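# Wind cable around a held reel's hub

## Task

With one gripper holding the reel, pin the cable close to one of its ends beneath one of that gripper's fingers, then wrap the cable fully around the reel's hub more than one time, keeping it within roughly one cable thickness of the hub over almost the whole wrap; any cable doubling back between the flanges is subtracted from the wrap. Declare completion only while that gripper keeps the reel still and lifted above the table, the other arm's moving parts touch neither reel nor cable, and the other arm is not pressing hard against the holding arm.

## Robot and tools

Robot: two arms, left_arm and right_arm, each ending in a two-finger gripper. Scene frame: origin at table-top height midway between the nominal bases, +x away from the robot over the table, +y toward left_arm, +z up. Image left/right does not match arm names. Calibrated bases: left_arm at (-0.008, +0.271, 0) m, quat_wxyz (+1.000, 0, 0, -0.021); right_arm at (+0.033, -0.369, 0) m, quat_wxyz (+1.000, 0, 0, -0.006). Each arm reports its end_effector_position (m) and end_effector_quat_wxyz in its own base frame; fixed cameras and the table use the scene frame. The reported position is the point between the finger pads, about 1 cm short of the tips, and may be off by a few cm. Gripper axes: fingers point along +z, close along y.

Command rows: every row is 14 numbers in [-1, 1], always both arms, left first: dx, dy, dz, rx, ry, rz, opening for left_arm, then the same seven for right_arm. The six pose numbers are an offset, not a pose, measured along that arm's current Hand target axes and counted from the Hand target at the start of the action or call (not from the previous row). Scale: 1.0 equals 0.6 m for dx/dy/dz and 180 degrees for rx/ry/rz, which together form one rotation vector. Sending the same offset again moves further. Opening is absolute: +1 fully open (0.094 m), -1 closed. Sending all six pose zeros re-requests the Hand target; sending 0 for opening is a real command, so repeat the current opening to leave a gripper alone.

execute_actions(actions, cameras): actions is a list of actions; each action is up to 15 rows, one per 1/30 s step, with the last row held to fill 15 steps. Images return only for an empty list or when cameras names them. An empty list also reveals scene number and task.

move(target, speed, blend, opening_speed, grip_force, blocking, cameras): target is one 14-number row or a list of up to 15 rows, all offsets from the same starting Hand targets. Grippers travel straight lines, all paths finishing together, minimum 0.5 s, capped at 10 s. speed is m/s, 0.002 to 2.9 (default 0.25), one value or one per target; rotation limit is twice that in rad/s. blend (m) rounds corners between listed targets; 0 stops at each. opening_speed (per second on the -1..+1 scale, at least 0.2) makes fingers change gradually; use it on anything fragile. grip_force is newtons per pad, 10 to 50, one value or one per arm; it persists, and low values close slowly. blocking=false returns after about 0.5 s while the move continues. Moves do not avoid obstacles or the other arm; faster moves lag, stray and hit harder. Avoid paths near an arm's own base. The result adds a move: line such as done, off_target, moving, held or fault, plus limits like paced or held.

wait(seconds 0 to 10, cameras) lets time pass under the last command. stop(cameras) brakes a running move. zoom_image(camera, region [x0,y0,x1,y1], at most 504x504 px) enlarges part of the newest image from cam_head_left, cam_head_right, cam_high, cam_low, cam_left_wrist or cam_right_wrist (all 672x504). finished_scene(scene) ends the scene permanently; give this scene's number.

Results: per-arm pose, Hand target (last commanded pose after clipping; next offsets start here), Tool commands, grip_measured (measured opening on the -1..+1 scale; reads slightly wide when empty and somewhat narrower than a held hard part), Joint positions (last value is the opening in metres), joint velocities (may be omitted when all are within noise), joint torques (include gravity, offsets and noise; entries 1-3 wrap at ±28 N m), motor temperatures. The controller limits each step's rotation to 40 degrees from the measured orientation. Grippers often rest a few cm short of the target from friction and weight; the next command, even zeros, retries, or add the missing distance. Joint ranges (rad): waist -2.618..3.054, shoulder 0..3.142, elbow 0..3.142 (straight at 2.901), wrist pitch ±1.571, wrist yaw ±1.571, wrist roll ±2.094.

Cautions: a blocked arm keeps pushing; command its target back past the gripper to relieve it. Do not let the arms collide or one gripper close on the other's fingers. Nothing may fall or be left off the table; avoid drops, releasing moving parts and hard impacts. Wrist-camera cables count as the arm and must not be strained. Heat builds when holding loads, reaching far or pushing unreachably: MOTOR HOT appears at 75 °C, at 90 °C the arm folds and idles, at 100 °C it goes limp. Objects may occasionally be nudged by outside disturbances.

Each tool is called after "Emit:" in YAML: its name, and indented under it one key for each argument.

## Session

Emit:
execute_actions:
  actions: []

Scene clock: 0.00 s.
left_arm: end_effector_position=(+0.3843, +0.0091, +0.1077) grip_measured=+1.000 end_effector_quat_wxyz=(+0.607, -0.007, +0.793, +0.052) | right_arm: end_effector_position=(+0.4036, -0.0324, +0.1042) grip_measured=+1.000 end_effector_quat_wxyz=(+0.597, +0.035, +0.800, -0.047)
Joint positions: left_arm=[-0.04 1.507 0.283 0.962 -0.13 0.043 0.094] | right_arm=[-0.053 1.577 0.369 0.921 0.066 -0.015 0.094]
Joint velocities: within noise
Joint torques (N m): no reading
Motor temperatures (°C): left_arm=[26 34 33 32 25 28 29] | right_arm=[28 32 32 30 27 28 27]
Heat: left arm: 34 °C; right arm: 32 °C.
Hand target: left_arm +0.3869, +0.0104, +0.1151; +0.615, -0.013, +0.787, +0.053 | right_arm +0.4089, -0.0340, +0.1199; +0.615, +0.035, +0.786, -0.051
Tool commands: left_gripper/opening=+1.0 right_gripper/opening=+1.0

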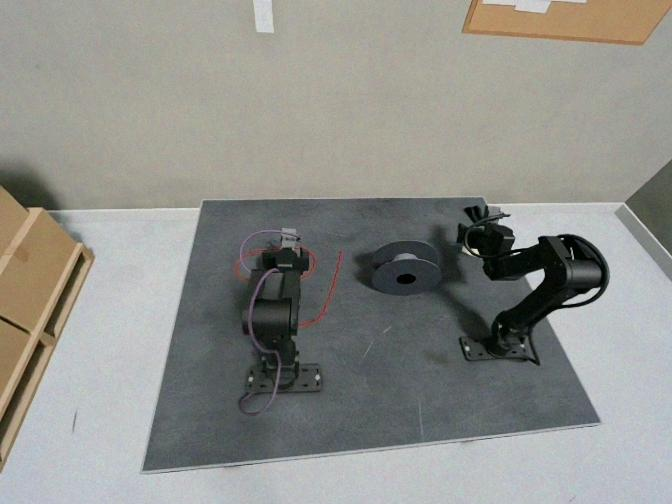

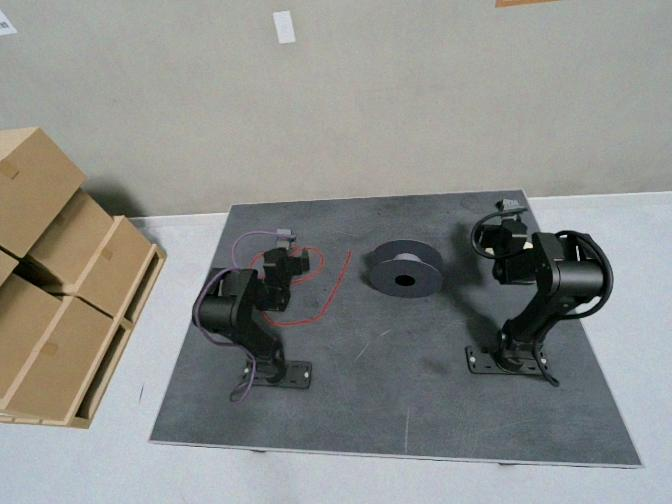

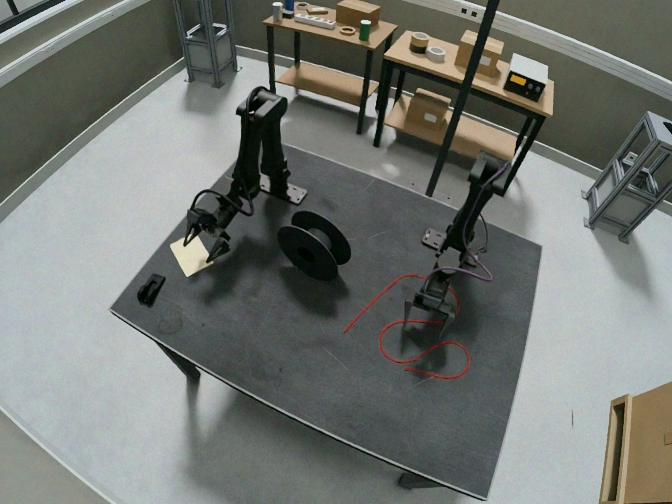

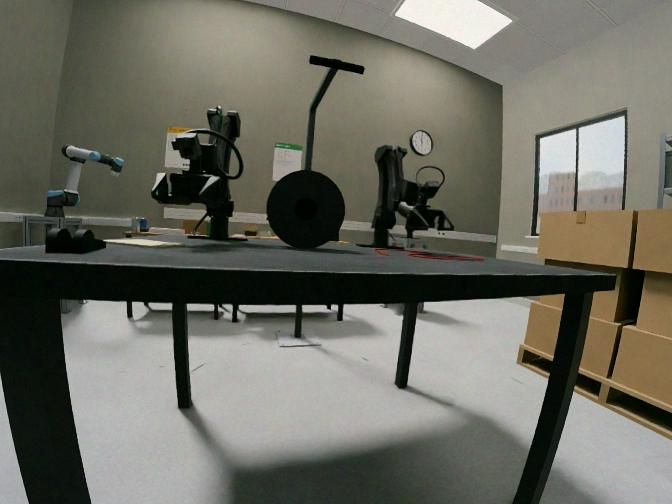

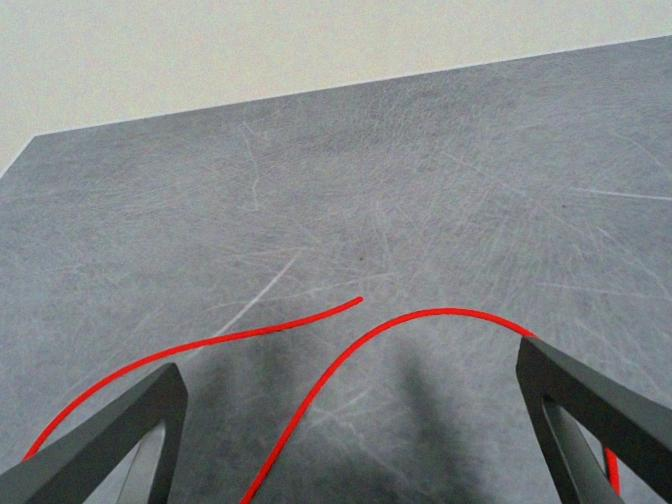

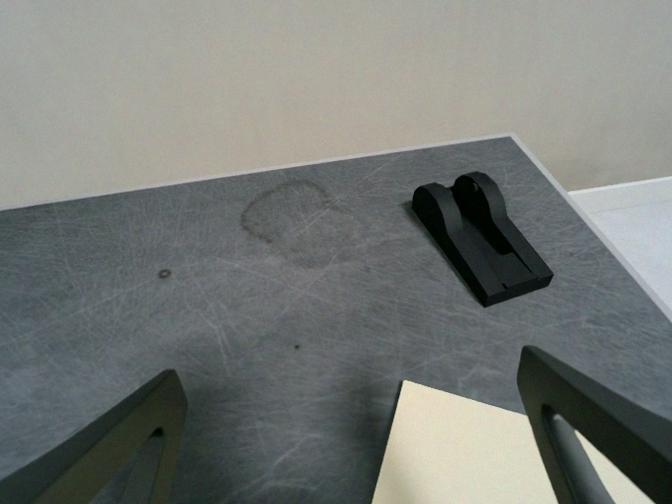

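Emit:
zoom_image:
  camera: "cam_high"
  region: [240, 180, 500, 400]

Emit:
zoom_image:
  camera: "cam_head_right"
  region: [220, 190, 480, 390]

Emit:
zoom_image:
  camera: "cam_low"
  region: [200, 150, 500, 300]

Emit:
zoom_image:
  camera: "cam_head_left"
  region: [360, 220, 460, 310]

Scaled by 1.938.

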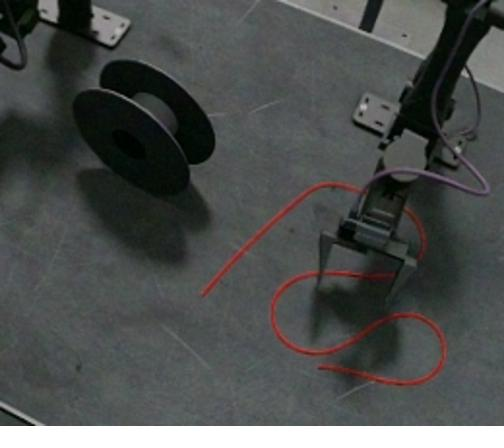

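Scaled by 1.938.

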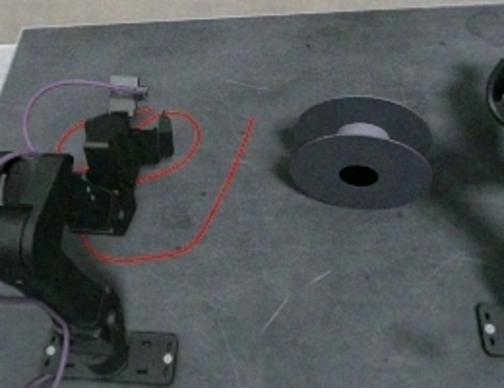

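Scaled by 1.680.

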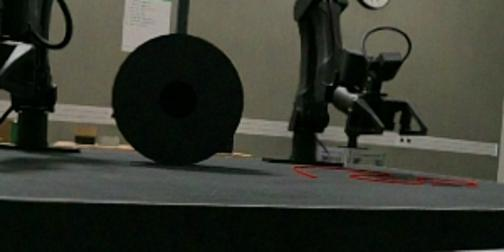

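Scaled by 5.040.

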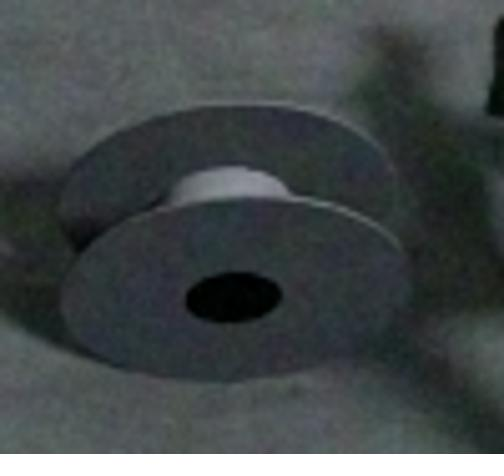

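Emit:
move:
  target: [0,0,0,0,0,0,1, -0.017,0.325,-0.54,-0.039,-0.07,0,1]
  cameras: ["all"]

Scene clock: 5.50 s.
left_arm: end_effector_position=(+0.3843, +0.0091, +0.1077) grip_measured=+1.000 end_effector_quat_wxyz=(+0.607, -0.007, +0.793, +0.052) | right_arm: end_effector_position=(+0.1243, +0.1997, +0.1843) grip_measured=+1.000 end_effector_quat_wxyz=(+0.700, -0.147, +0.693, +0.090)
Joint positions: left_arm=[-0.04 1.507 0.283 0.962 -0.13 0.043 0.094] | right_arm=[1.881 0.969 0.121 0.745 1.544 0.022 0.094]
Joint torques (N m): left_arm=[0.01 -6.2 6.63 2.09 -0.03 -0.02] | right_arm=[0.65 -2.03 9.95 0.92 0.2 -0.06]
Heat: left arm: 34 °C; right arm: 33 °C.
Hand target: left_arm +0.3869, +0.0104, +0.1151; +0.615, -0.013, +0.787, +0.053 | right_arm +0.1223, +0.1997, +0.1993; +0.699, -0.008, +0.715, -0.007
Off the commanded pose: left_arm 0.008 m, 1 deg | right_arm 0.015 m, 20 deg.
joint sent to its limit (right arm) — joint 5 (wrist yaw), upper limit. The joint targets are off in position and orientation.
move: off_target (right_arm)

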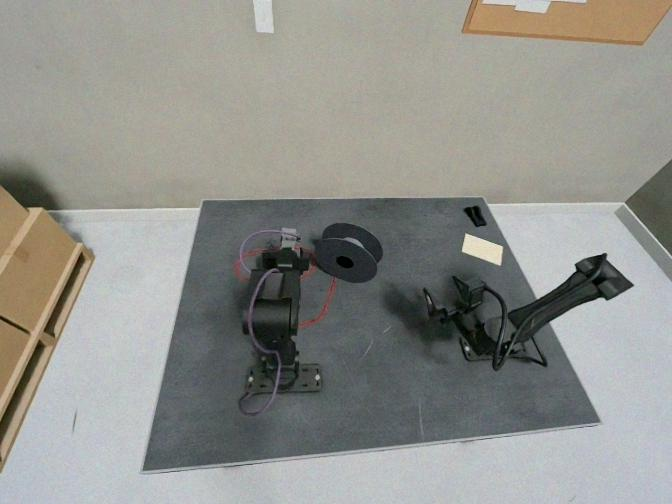

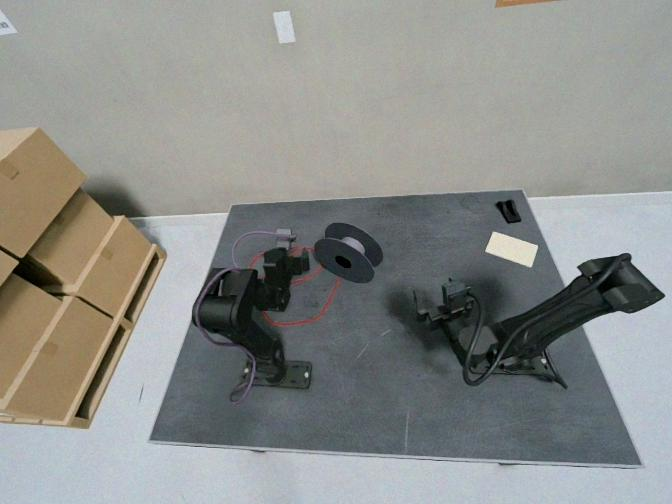

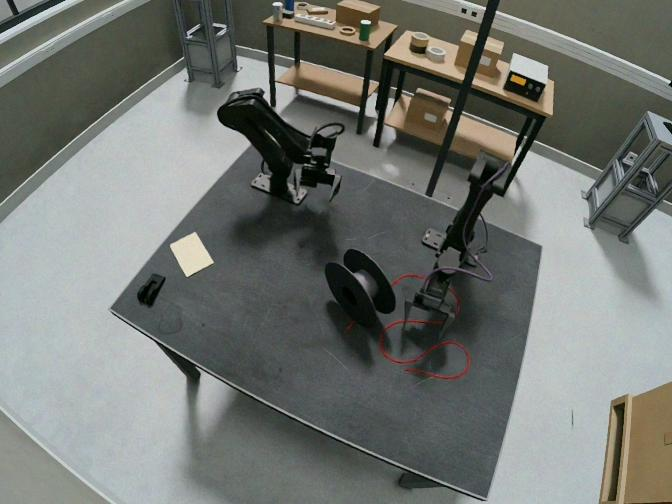

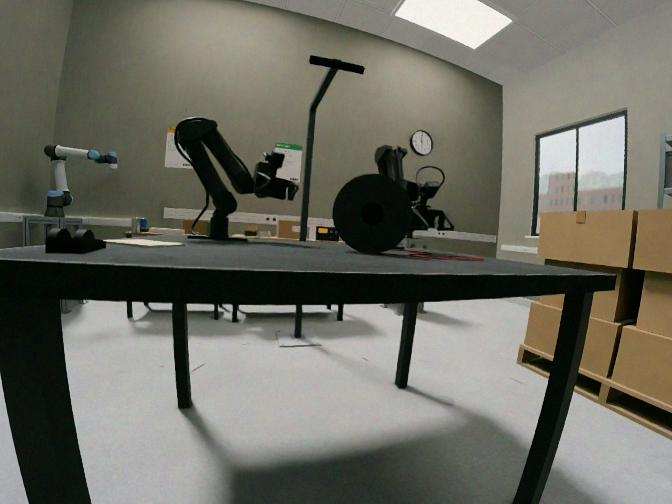

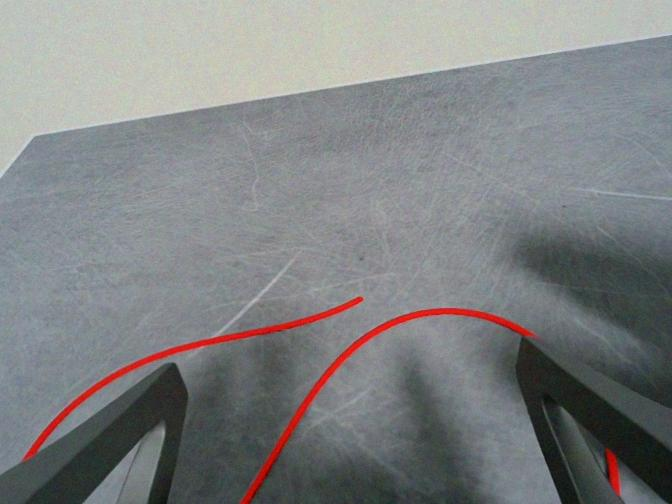

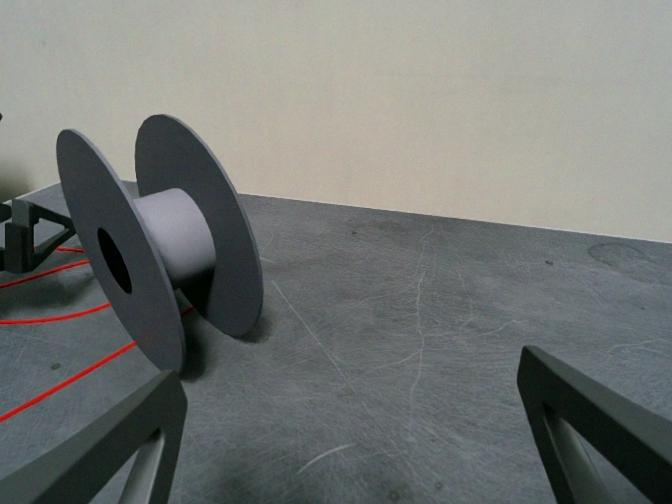

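Emit:
move:
  target:
    - [-0.2,0,-0.1,0,0,0,1, 0,0,0,0,0,0,1]
    - [-0.013,-0.105,-0.36,0.15,-0.075,0,1, 0,0,0,0,0,0,1]
  blend: 0.03
  cameras: ["all"]

Emit:
zoom_image:
  camera: "cam_head_left"
  region: [220, 200, 420, 350]

Emit:
zoom_image:
  camera: "cam_high"
  region: [280, 220, 500, 400]

Scene clock: 11.07 s.
left_arm: end_effector_position=(+0.1961, -0.0761, +0.1606) grip_measured=+1.000 end_effector_quat_wxyz=(+0.567, +0.162, +0.798, -0.123) | right_arm: end_effector_position=(+0.1244, +0.1992, +0.1843) grip_measured=+1.000 end_effector_quat_wxyz=(+0.701, -0.147, +0.692, +0.087)
Joint positions: left_arm=[-0.213 -0.006 0.277 -0.623 0.189 0.054 0.094] | right_arm=[1.881 0.969 0.121 0.745 1.548 0.018 0.094]
Joint torques (N m): left_arm=[0.42 1.96 12.15 1.5 0.12 0.09] | right_arm=[0.75 -2.24 9.54 1.06 0.14 -0.05]
Heat: left arm: 34 °C; right arm: 35 °C.
Hand target: left_arm +0.1854, -0.0739, +0.1698; +0.688, +0.137, +0.700, -0.131 | right_arm +0.1223, +0.1997, +0.1993; +0.699, -0.008, +0.715, -0.007
Off the commanded pose: left_arm 0.014 m, 18 deg | right_arm 0.015 m, 19 deg.
joint sent to its limit (left arm) — joint 2 (shoulder), lower limit. The joint targets are off in position and orientation.
joint sent to its limit (right arm) — joint 5 (wrist yaw), upper limit. The joint targets are off in position and orientation.
move: off_target (left_arm, right_arm)

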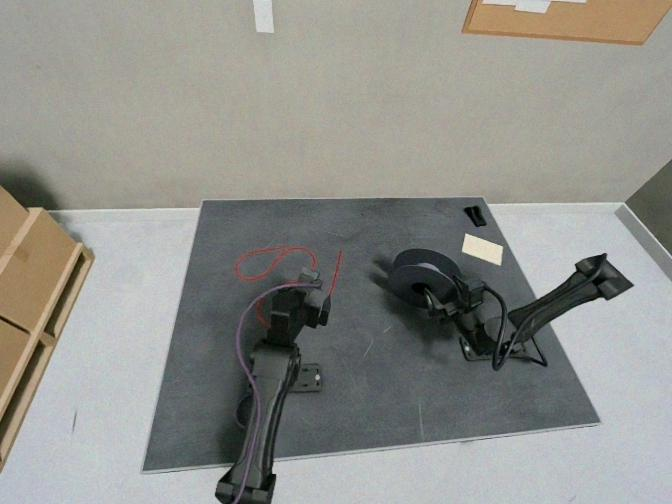

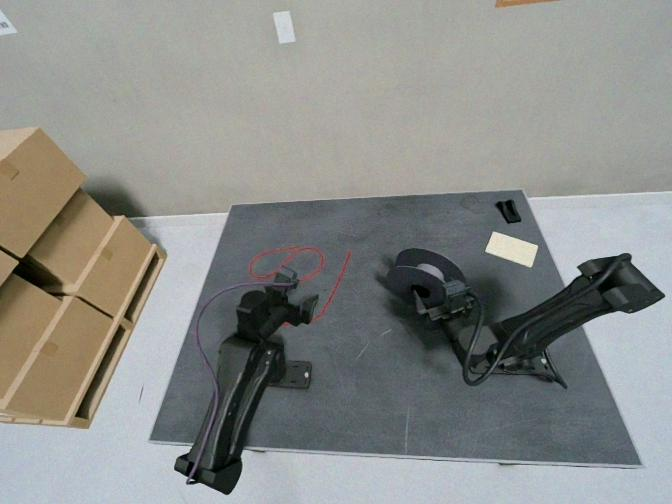

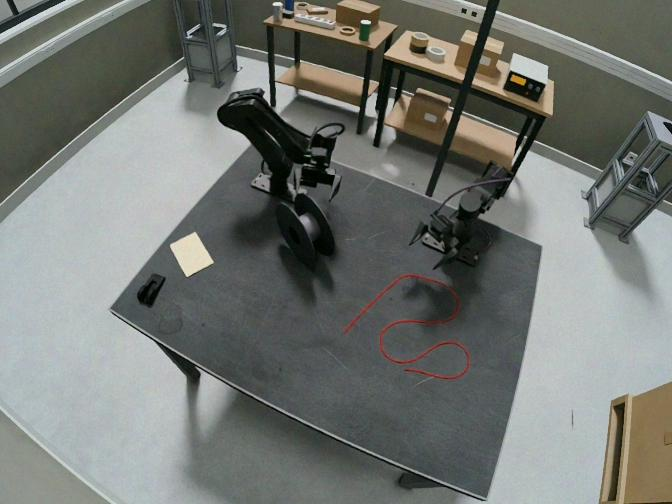

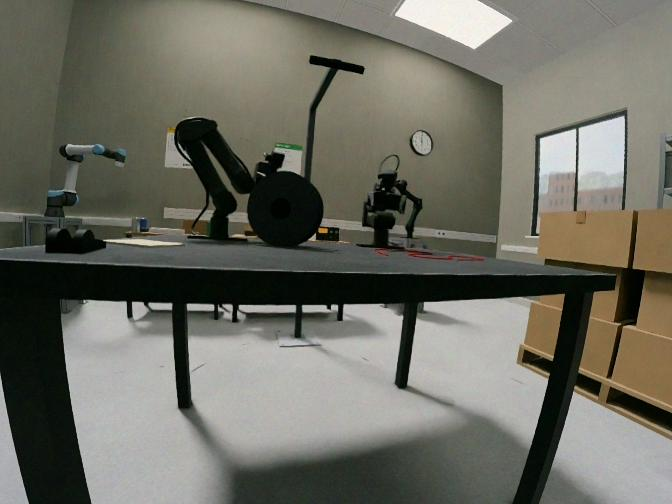

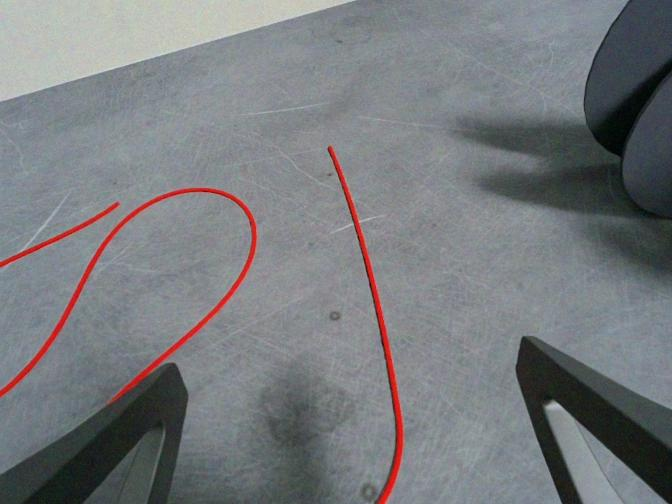

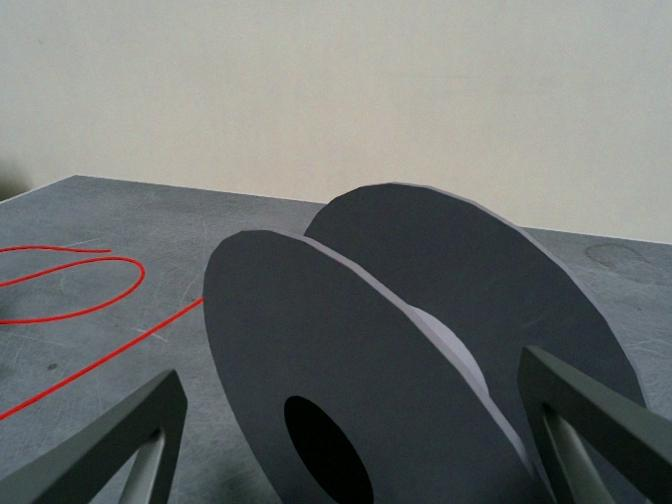

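Scaled by 2.520.

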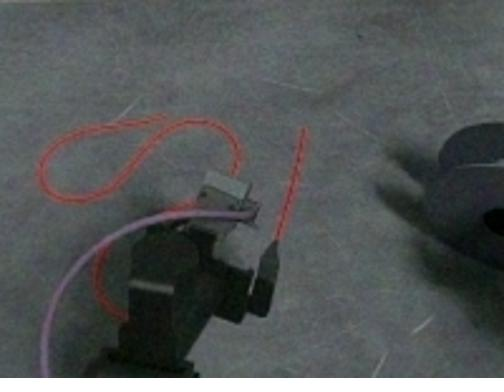

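Scaled by 2.291.

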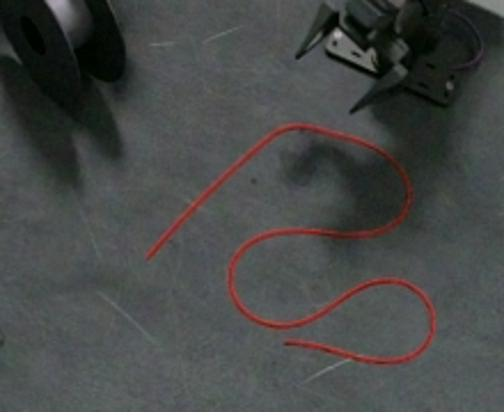

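Emit:
wait:
  seconds: 4
  cameras: ["cam_head_left","cam_head_right","cam_right_wrist","cam_low"]

Emit:
zoom_image:
  camera: "cam_head_right"
  region: [350, 200, 500, 350]

Scene clock: 15.23 s.
left_arm: end_effector_position=(+0.1961, -0.0761, +0.1606) grip_measured=+1.000 end_effector_quat_wxyz=(+0.567, +0.162, +0.798, -0.123) | right_arm: end_effector_position=(+0.1244, +0.1992, +0.1843) grip_measured=+1.000 end_effector_quat_wxyz=(+0.701, -0.147, +0.692, +0.087)
Joint positions: left_arm=[-0.213 -0.006 0.277 -0.623 0.189 0.054 0.094] | right_arm=[1.881 0.969 0.121 0.745 1.548 0.018 0.094]
Joint torques (N m): left_arm=[0.42 1.96 12.15 1.49 0.13 0.08] | right_arm=[0.49 -2.26 9.57 1.02 0.17 -0.06]
Heat: left arm: 35 °C; right arm: 35 °C.
Hand target: left_arm +0.1854, -0.0739, +0.1698; +0.688, +0.137, +0.700, -0.131 | right_arm +0.1223, +0.1997, +0.1993; +0.699, -0.008, +0.715, -0.007
Tool commands: left_gripper/opening=+1.0 right_gripper/opening=+1.0
Off the commanded pose: left_arm 0.014 m, 18 deg | right_arm 0.015 m, 19 deg.
wait: 4.00 s; at rest from the start
Images, in order (width x height): cam_head_left 672x504, cam_head_right 672x504, cam_low 672x504, cam_right_wrist 672x504.

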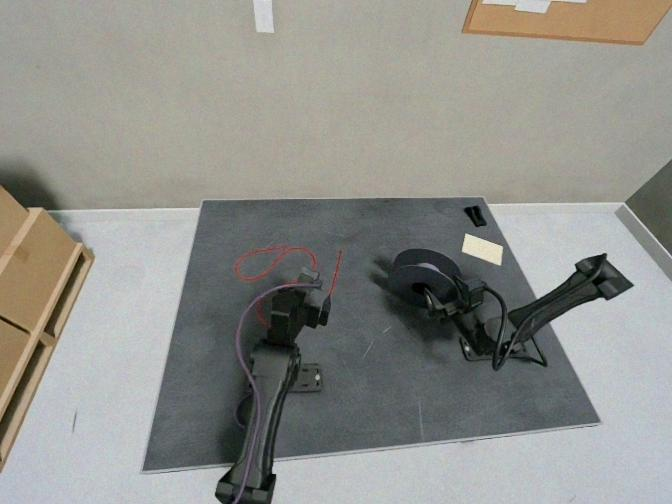

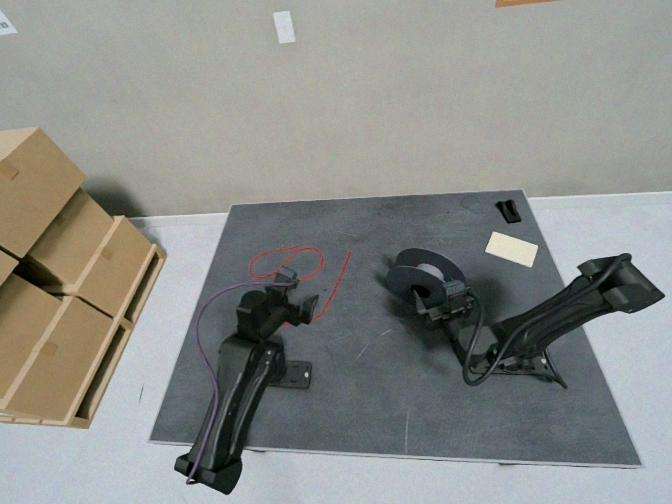

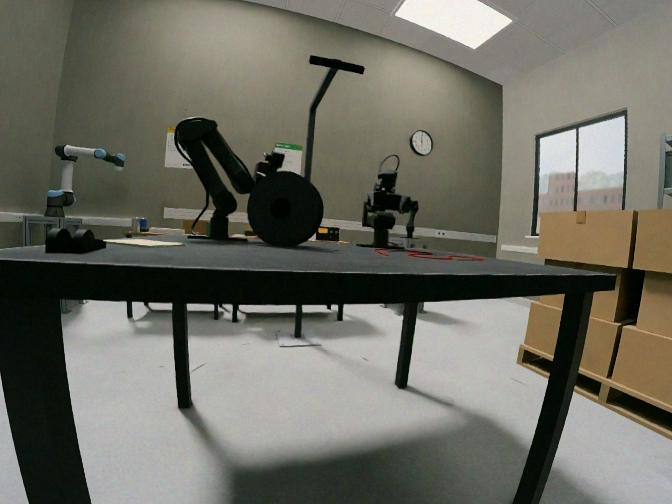

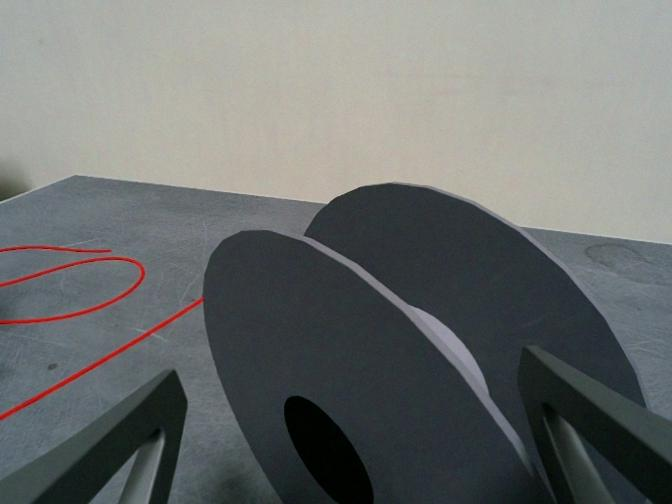

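Scaled by 3.360.

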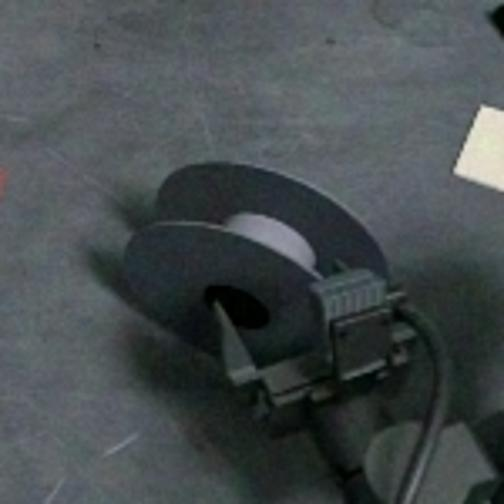

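Emit:
move:
  target: [0,0,0,0,0,0,1, -0.28,0,0,0,0,0,1]
  speed: 0.1
  cameras: ["cam_head_left","cam_head_right","cam_right_wrist","cam_low"]

Scene clock: 19.43 s.
left_arm: end_effector_position=(+0.1961, -0.0761, +0.1606) grip_measured=+1.000 end_effector_quat_wxyz=(+0.567, +0.162, +0.798, -0.123) | right_arm: end_effector_position=(+0.1235, +0.2088, +0.3509) grip_measured=+1.000 end_effector_quat_wxyz=(+0.704, -0.136, +0.693, +0.077)
Joint positions: left_arm=[-0.213 -0.006 0.277 -0.623 0.189 0.054 0.094] | right_arm=[1.869 0.862 0.613 0.745 1.564 -0.581 0.094]
Joint torques (N m): left_arm=[-0.1 2.51 11.89 1.58 0.07 0.06] | right_arm=[-0.73 -0.73 10.99 0.76 -0.13 -0.08]
Heat: left arm: 36 °C; right arm: 36 °C.
Hand target: left_arm +0.1884, -0.0751, +0.1702; +0.567, +0.167, +0.797, -0.122 (not the last commanded pose) | right_arm +0.1262, +0.2034, +0.3672; +0.699, -0.008, +0.715, -0.007
Off the commanded pose: left_arm 0.014 m, 18 deg | right_arm 0.017 m, 18 deg.
joint sent to its limit (right arm) — joint 5 (wrist yaw), upper limit. The joint targets are off in position and orientation.
move: off_target (left_arm, right_arm)
Images, in order (width x height): cam_head_left 672x504, cam_head_right 672x504, cam_low 672x504, cam_right_wrist 672x504.

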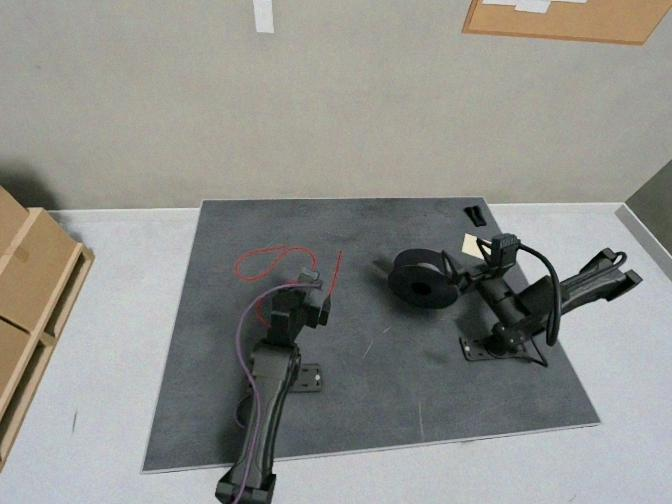

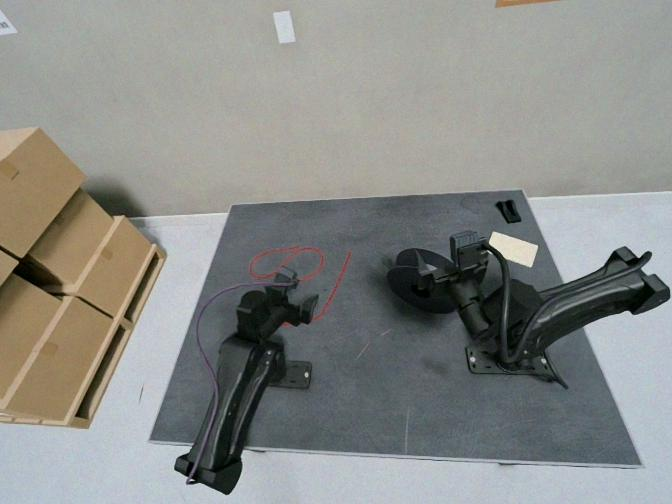

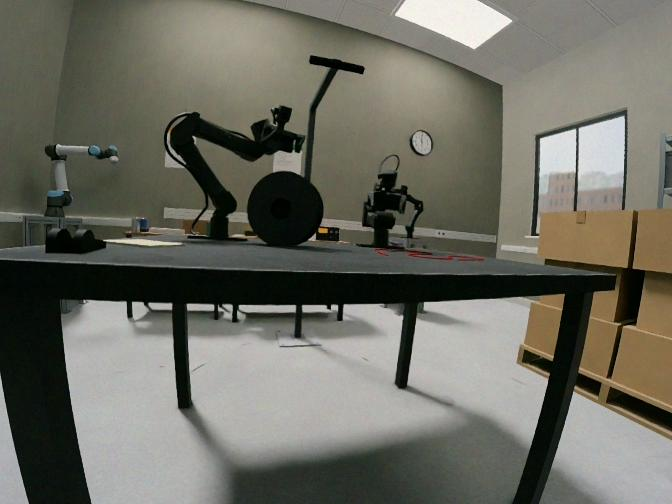

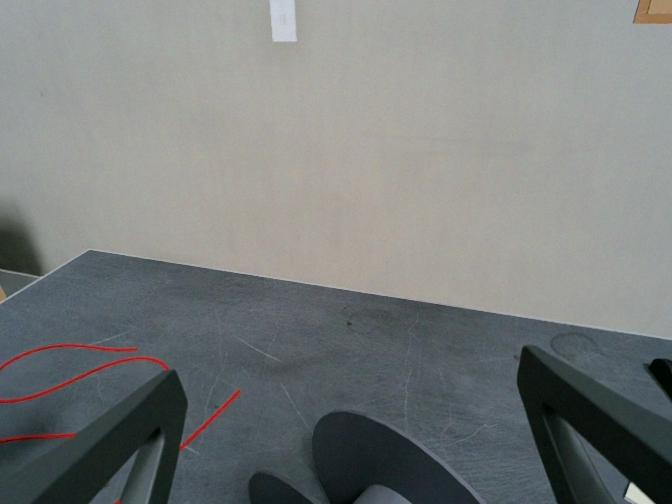

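Emit:
move:
  target: [0,0,0,0,0,0,1, -0.022,0.028,0.123,-0.244,0.449,-0.249,1]
  cameras: ["cam_head_left","cam_head_right","cam_right_wrist"]

Scene clock: 25.67 s.
left_arm: end_effector_position=(+0.1961, -0.0761, +0.1606) grip_measured=+1.000 end_effector_quat_wxyz=(+0.567, +0.162, +0.798, -0.123) | right_arm: end_effector_position=(+0.1974, +0.2241, +0.3609) grip_measured=+1.000 end_effector_quat_wxyz=(+0.578, -0.367, +0.604, -0.409)
Joint positions: left_arm=[-0.213 -0.006 0.277 -0.623 0.189 0.054 0.094] | right_arm=[1.493 1.169 0.868 0.507 1.563 -1.368 0.094]
Joint torques (N m): left_arm=[-0.12 2.51 11.89 1.59 0.06 0.06] | right_arm=[-0.31 -2.92 12.16 0.71 -0.03 -0.04]
Motor temperatures (°C): left_arm=[26 34 37 34 25 28 29] | right_arm=[28 32 37 30 27 28 27]
Heat: left arm: 37 °C; right arm: 37 °C.
Hand target: left_arm +0.1884, -0.0751, +0.1702; +0.567, +0.167, +0.797, -0.122 | right_arm +0.2002, +0.2206, +0.3783; +0.347, -0.444, +0.789, -0.244
Off the commanded pose: left_arm 0.012 m, 1 deg | right_arm 0.018 m, 90 deg; orientation clipped.
joint sent to its limit (right arm) — joint 5 (wrist yaw), upper limit. The joint targets are off in position and orientation.
move: off_target (left_arm, right_arm); limits=paced
Images, in order (width x height): cam_head_left 672x504, cam_head_right 672x504, cam_right_wrist 672x504.

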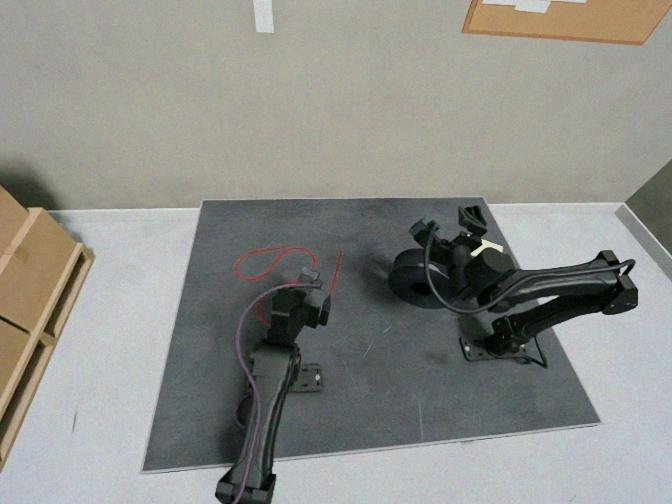

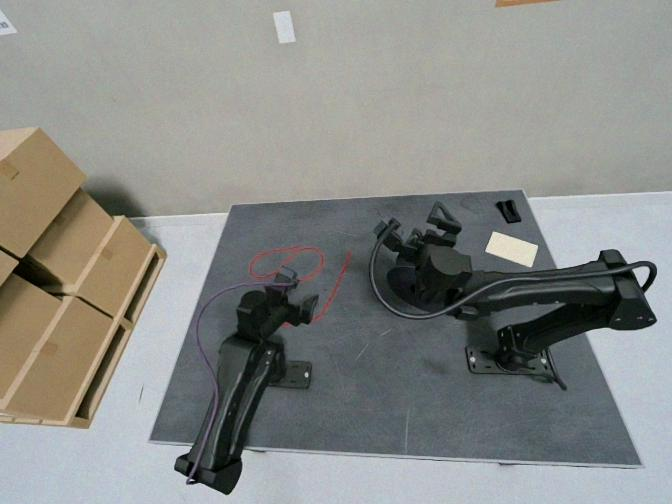

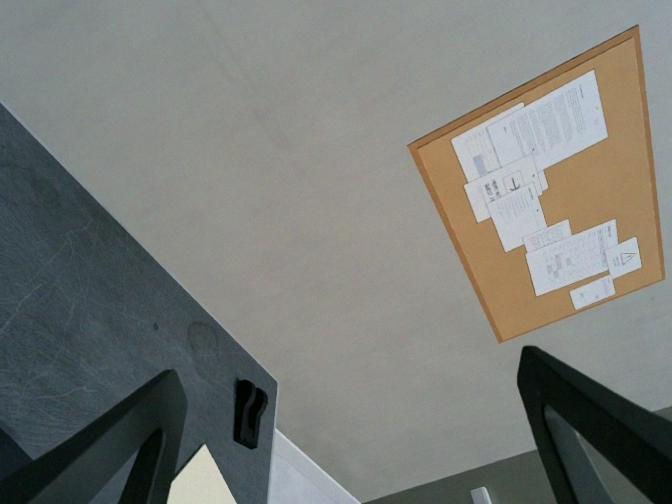

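Emit:
move:
  target: [0,0,0,0,0,0,1, 0.209,-0.183,0.19,-0.033,-0.087,0.307,1]
  cameras: ["cam_head_left","cam_head_right","cam_right_wrist"]

Scene clock: 29.63 s.
left_arm: end_effector_position=(+0.1961, -0.0761, +0.1606) grip_measured=+1.000 end_effector_quat_wxyz=(+0.567, +0.162, +0.798, -0.123) | right_arm: end_effector_position=(+0.3057, +0.0505, +0.3224) grip_measured=+1.000 end_effector_quat_wxyz=(+0.490, -0.069, +0.868, +0.045)
Joint positions: left_arm=[-0.213 -0.006 0.277 -0.623 0.189 0.054 0.094] | right_arm=[0.151 0.969 1.204 -0.775 -0.017 0.002 0.094]
Joint torques (N m): left_arm=[-0.1 2.51 11.88 1.59 0.06 0.05] | right_arm=[-0.53 -1.36 12.04 1.05 -0.11 -0.01]
Heat: left arm: 37 °C; right arm: 38 °C.
Hand target: left_arm +0.1884, -0.0751, +0.1702; +0.567, +0.167, +0.797, -0.122 | right_arm +0.3000, +0.0493, +0.3398; +0.498, -0.073, +0.863, +0.045
Off the commanded pose: left_arm 0.012 m, 1 deg | right_arm 0.018 m, 1 deg.
move: off_target (left_arm, right_arm)
Images, in order (width x height): cam_head_left 672x504, cam_head_right 672x504, cam_right_wrist 672x504.

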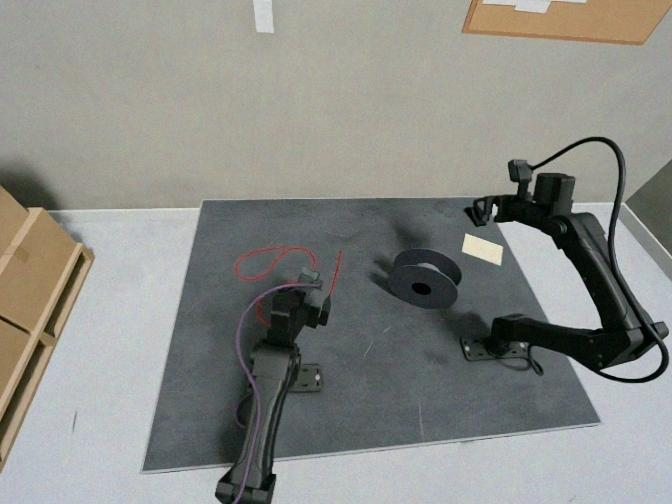

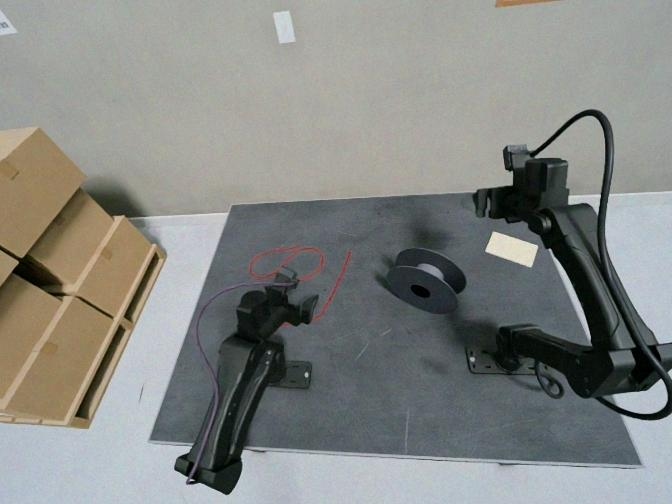

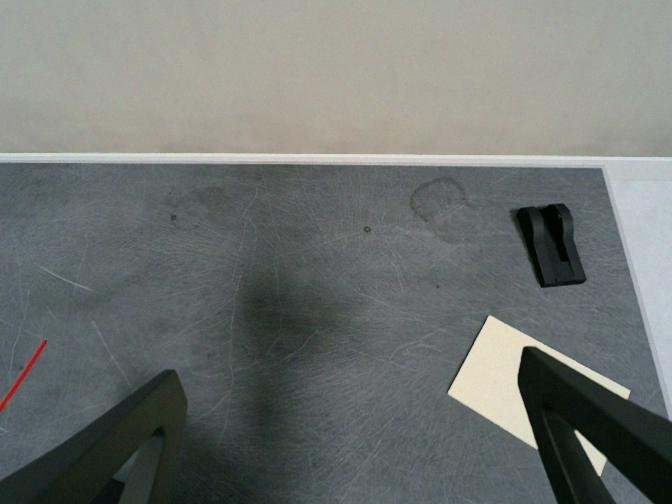

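Emit:
move:
  target: [0,0,0,0,0,0,1, 0.11,0.28,-0.158,-0.135,0.314,-0.238,1]
  cameras: ["cam_head_left","cam_head_right","cam_right_wrist","cam_high"]

Scene clock: 33.97 s.
left_arm: end_effector_position=(+0.1961, -0.0761, +0.1606) grip_measured=+1.000 end_effector_quat_wxyz=(+0.567, +0.162, +0.798, -0.123) | right_arm: end_effector_position=(+0.1642, +0.2023, +0.3238) grip_measured=+1.000 end_effector_quat_wxyz=(+0.239, -0.460, +0.850, +0.093)
Joint positions: left_arm=[-0.213 -0.006 0.277 -0.623 0.189 0.054 0.094] | right_arm=[0.895 1.298 1.79 -1.544 0.014 -0.101 0.094]
Joint torques (N m): left_arm=[-0.1 2.52 11.89 1.58 0.07 0.05] | right_arm=[0.18 -3.82 6.46 0.68 -0.11 -0.09]
Heat: left arm: 38 °C; right arm: 37 °C.
Hand target: left_arm +0.1884, -0.0751, +0.1702; +0.567, +0.167, +0.797, -0.122 | right_arm +0.1580, +0.1953, +0.3307; +0.000, -0.477, +0.879, -0.001
Off the commanded pose: left_arm 0.012 m, 1 deg | right_arm 0.012 m, 30 deg.
joint sent to its limit (right arm) — joint 4 (wrist pitch), lower limit. The joint targets are off in position and orientation.
move: off_target (left_arm, right_arm)
Images, in order (width x height): cam_head_left 672x504, cam_head_right 672x504, cam_high 672x504, cam_right_wrist 672x504.

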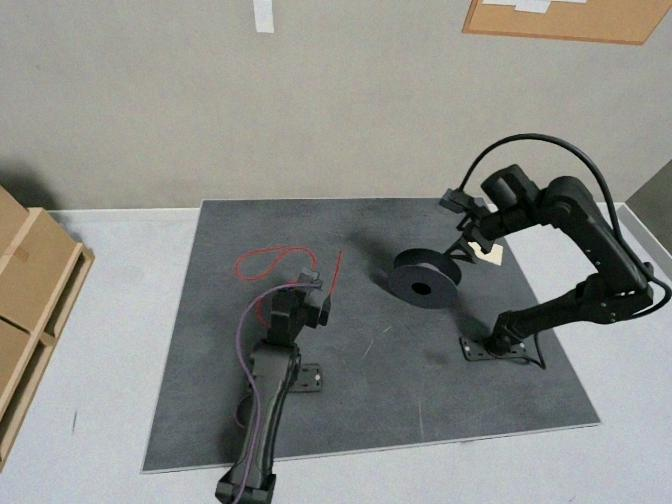

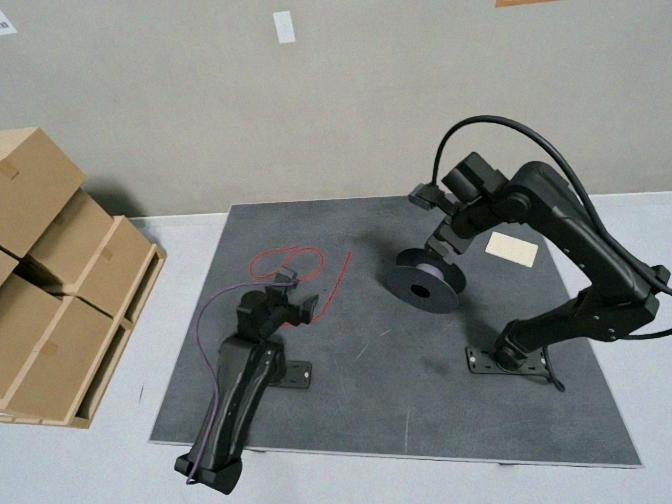

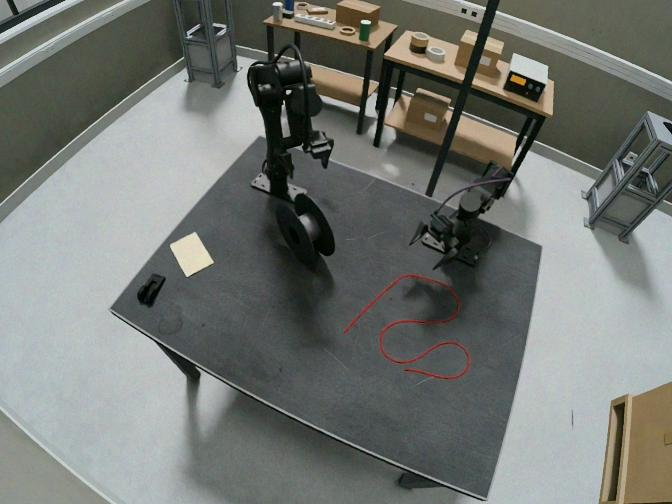

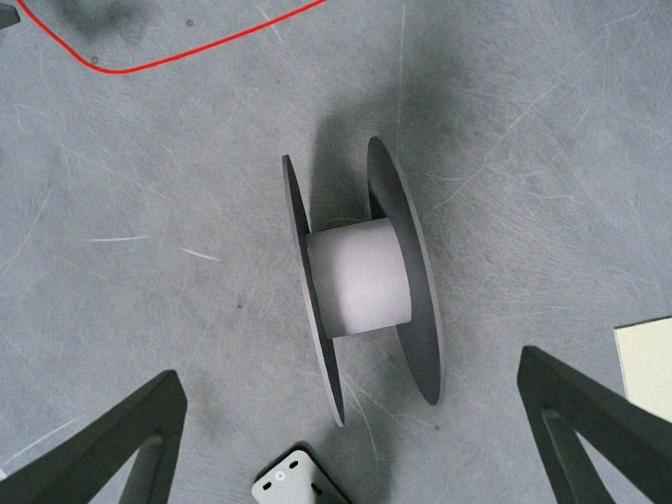

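Emit:
move:
  target: [0,0,0,0,0,0,1, 0.047,0.023,0.11,-0.013,-0.166,-0.049,0.5]
  cameras: ["cam_head_right","cam_right_wrist"]
  speed: 0.15

Scene clock: 36.63 s.
left_arm: end_effector_position=(+0.1961, -0.0761, +0.1606) grip_measured=+1.000 end_effector_quat_wxyz=(+0.567, +0.162, +0.798, -0.123) | right_arm: end_effector_position=(+0.1266, +0.1712, +0.2582) grip_measured=+0.502 end_effector_quat_wxyz=(+0.187, -0.525, +0.822, +0.121)
Joint positions: left_arm=[-0.213 -0.006 0.277 -0.623 0.189 0.054 0.094] | right_arm=[0.807 1.075 1.394 -1.463 -0.144 -0.298 0.071]
Joint torques (N m): left_arm=[-0.12 2.5 11.86 1.59 0.07 0.06] | right_arm=[-0.51 -2.88 4.08 1.33 -0.3 -0.11]
Heat: left arm: 38 °C; right arm: 37 °C.
Hand target: left_arm +0.1884, -0.0751, +0.1702; +0.567, +0.167, +0.797, -0.122 | right_arm +0.1311, +0.1790, +0.2647; +0.217, -0.526, +0.810, +0.139
Off the commanded pose: left_arm 0.012 m, 1 deg | right_arm 0.011 m, 4 deg.
move: off_target (left_arm, right_arm)
Images, in order (width x height): cam_head_right 672x504, cam_right_wrist 672x504.

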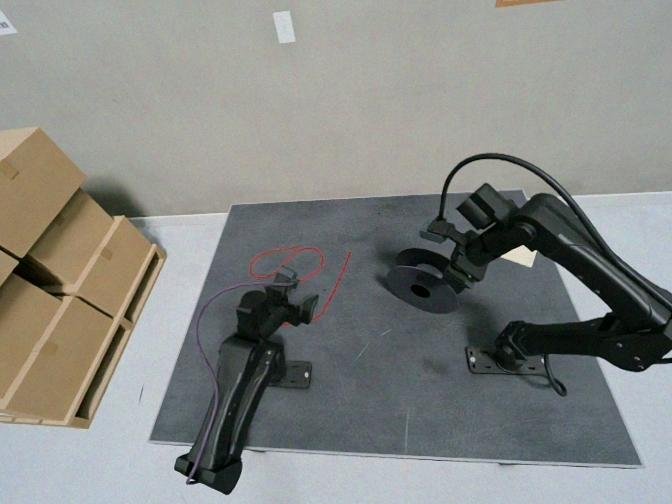

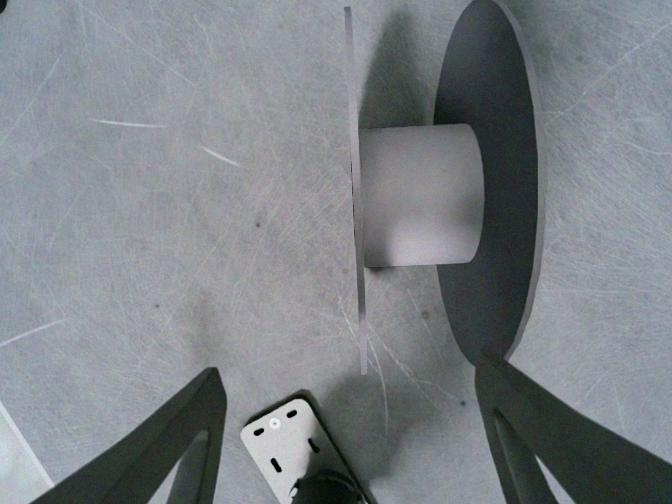

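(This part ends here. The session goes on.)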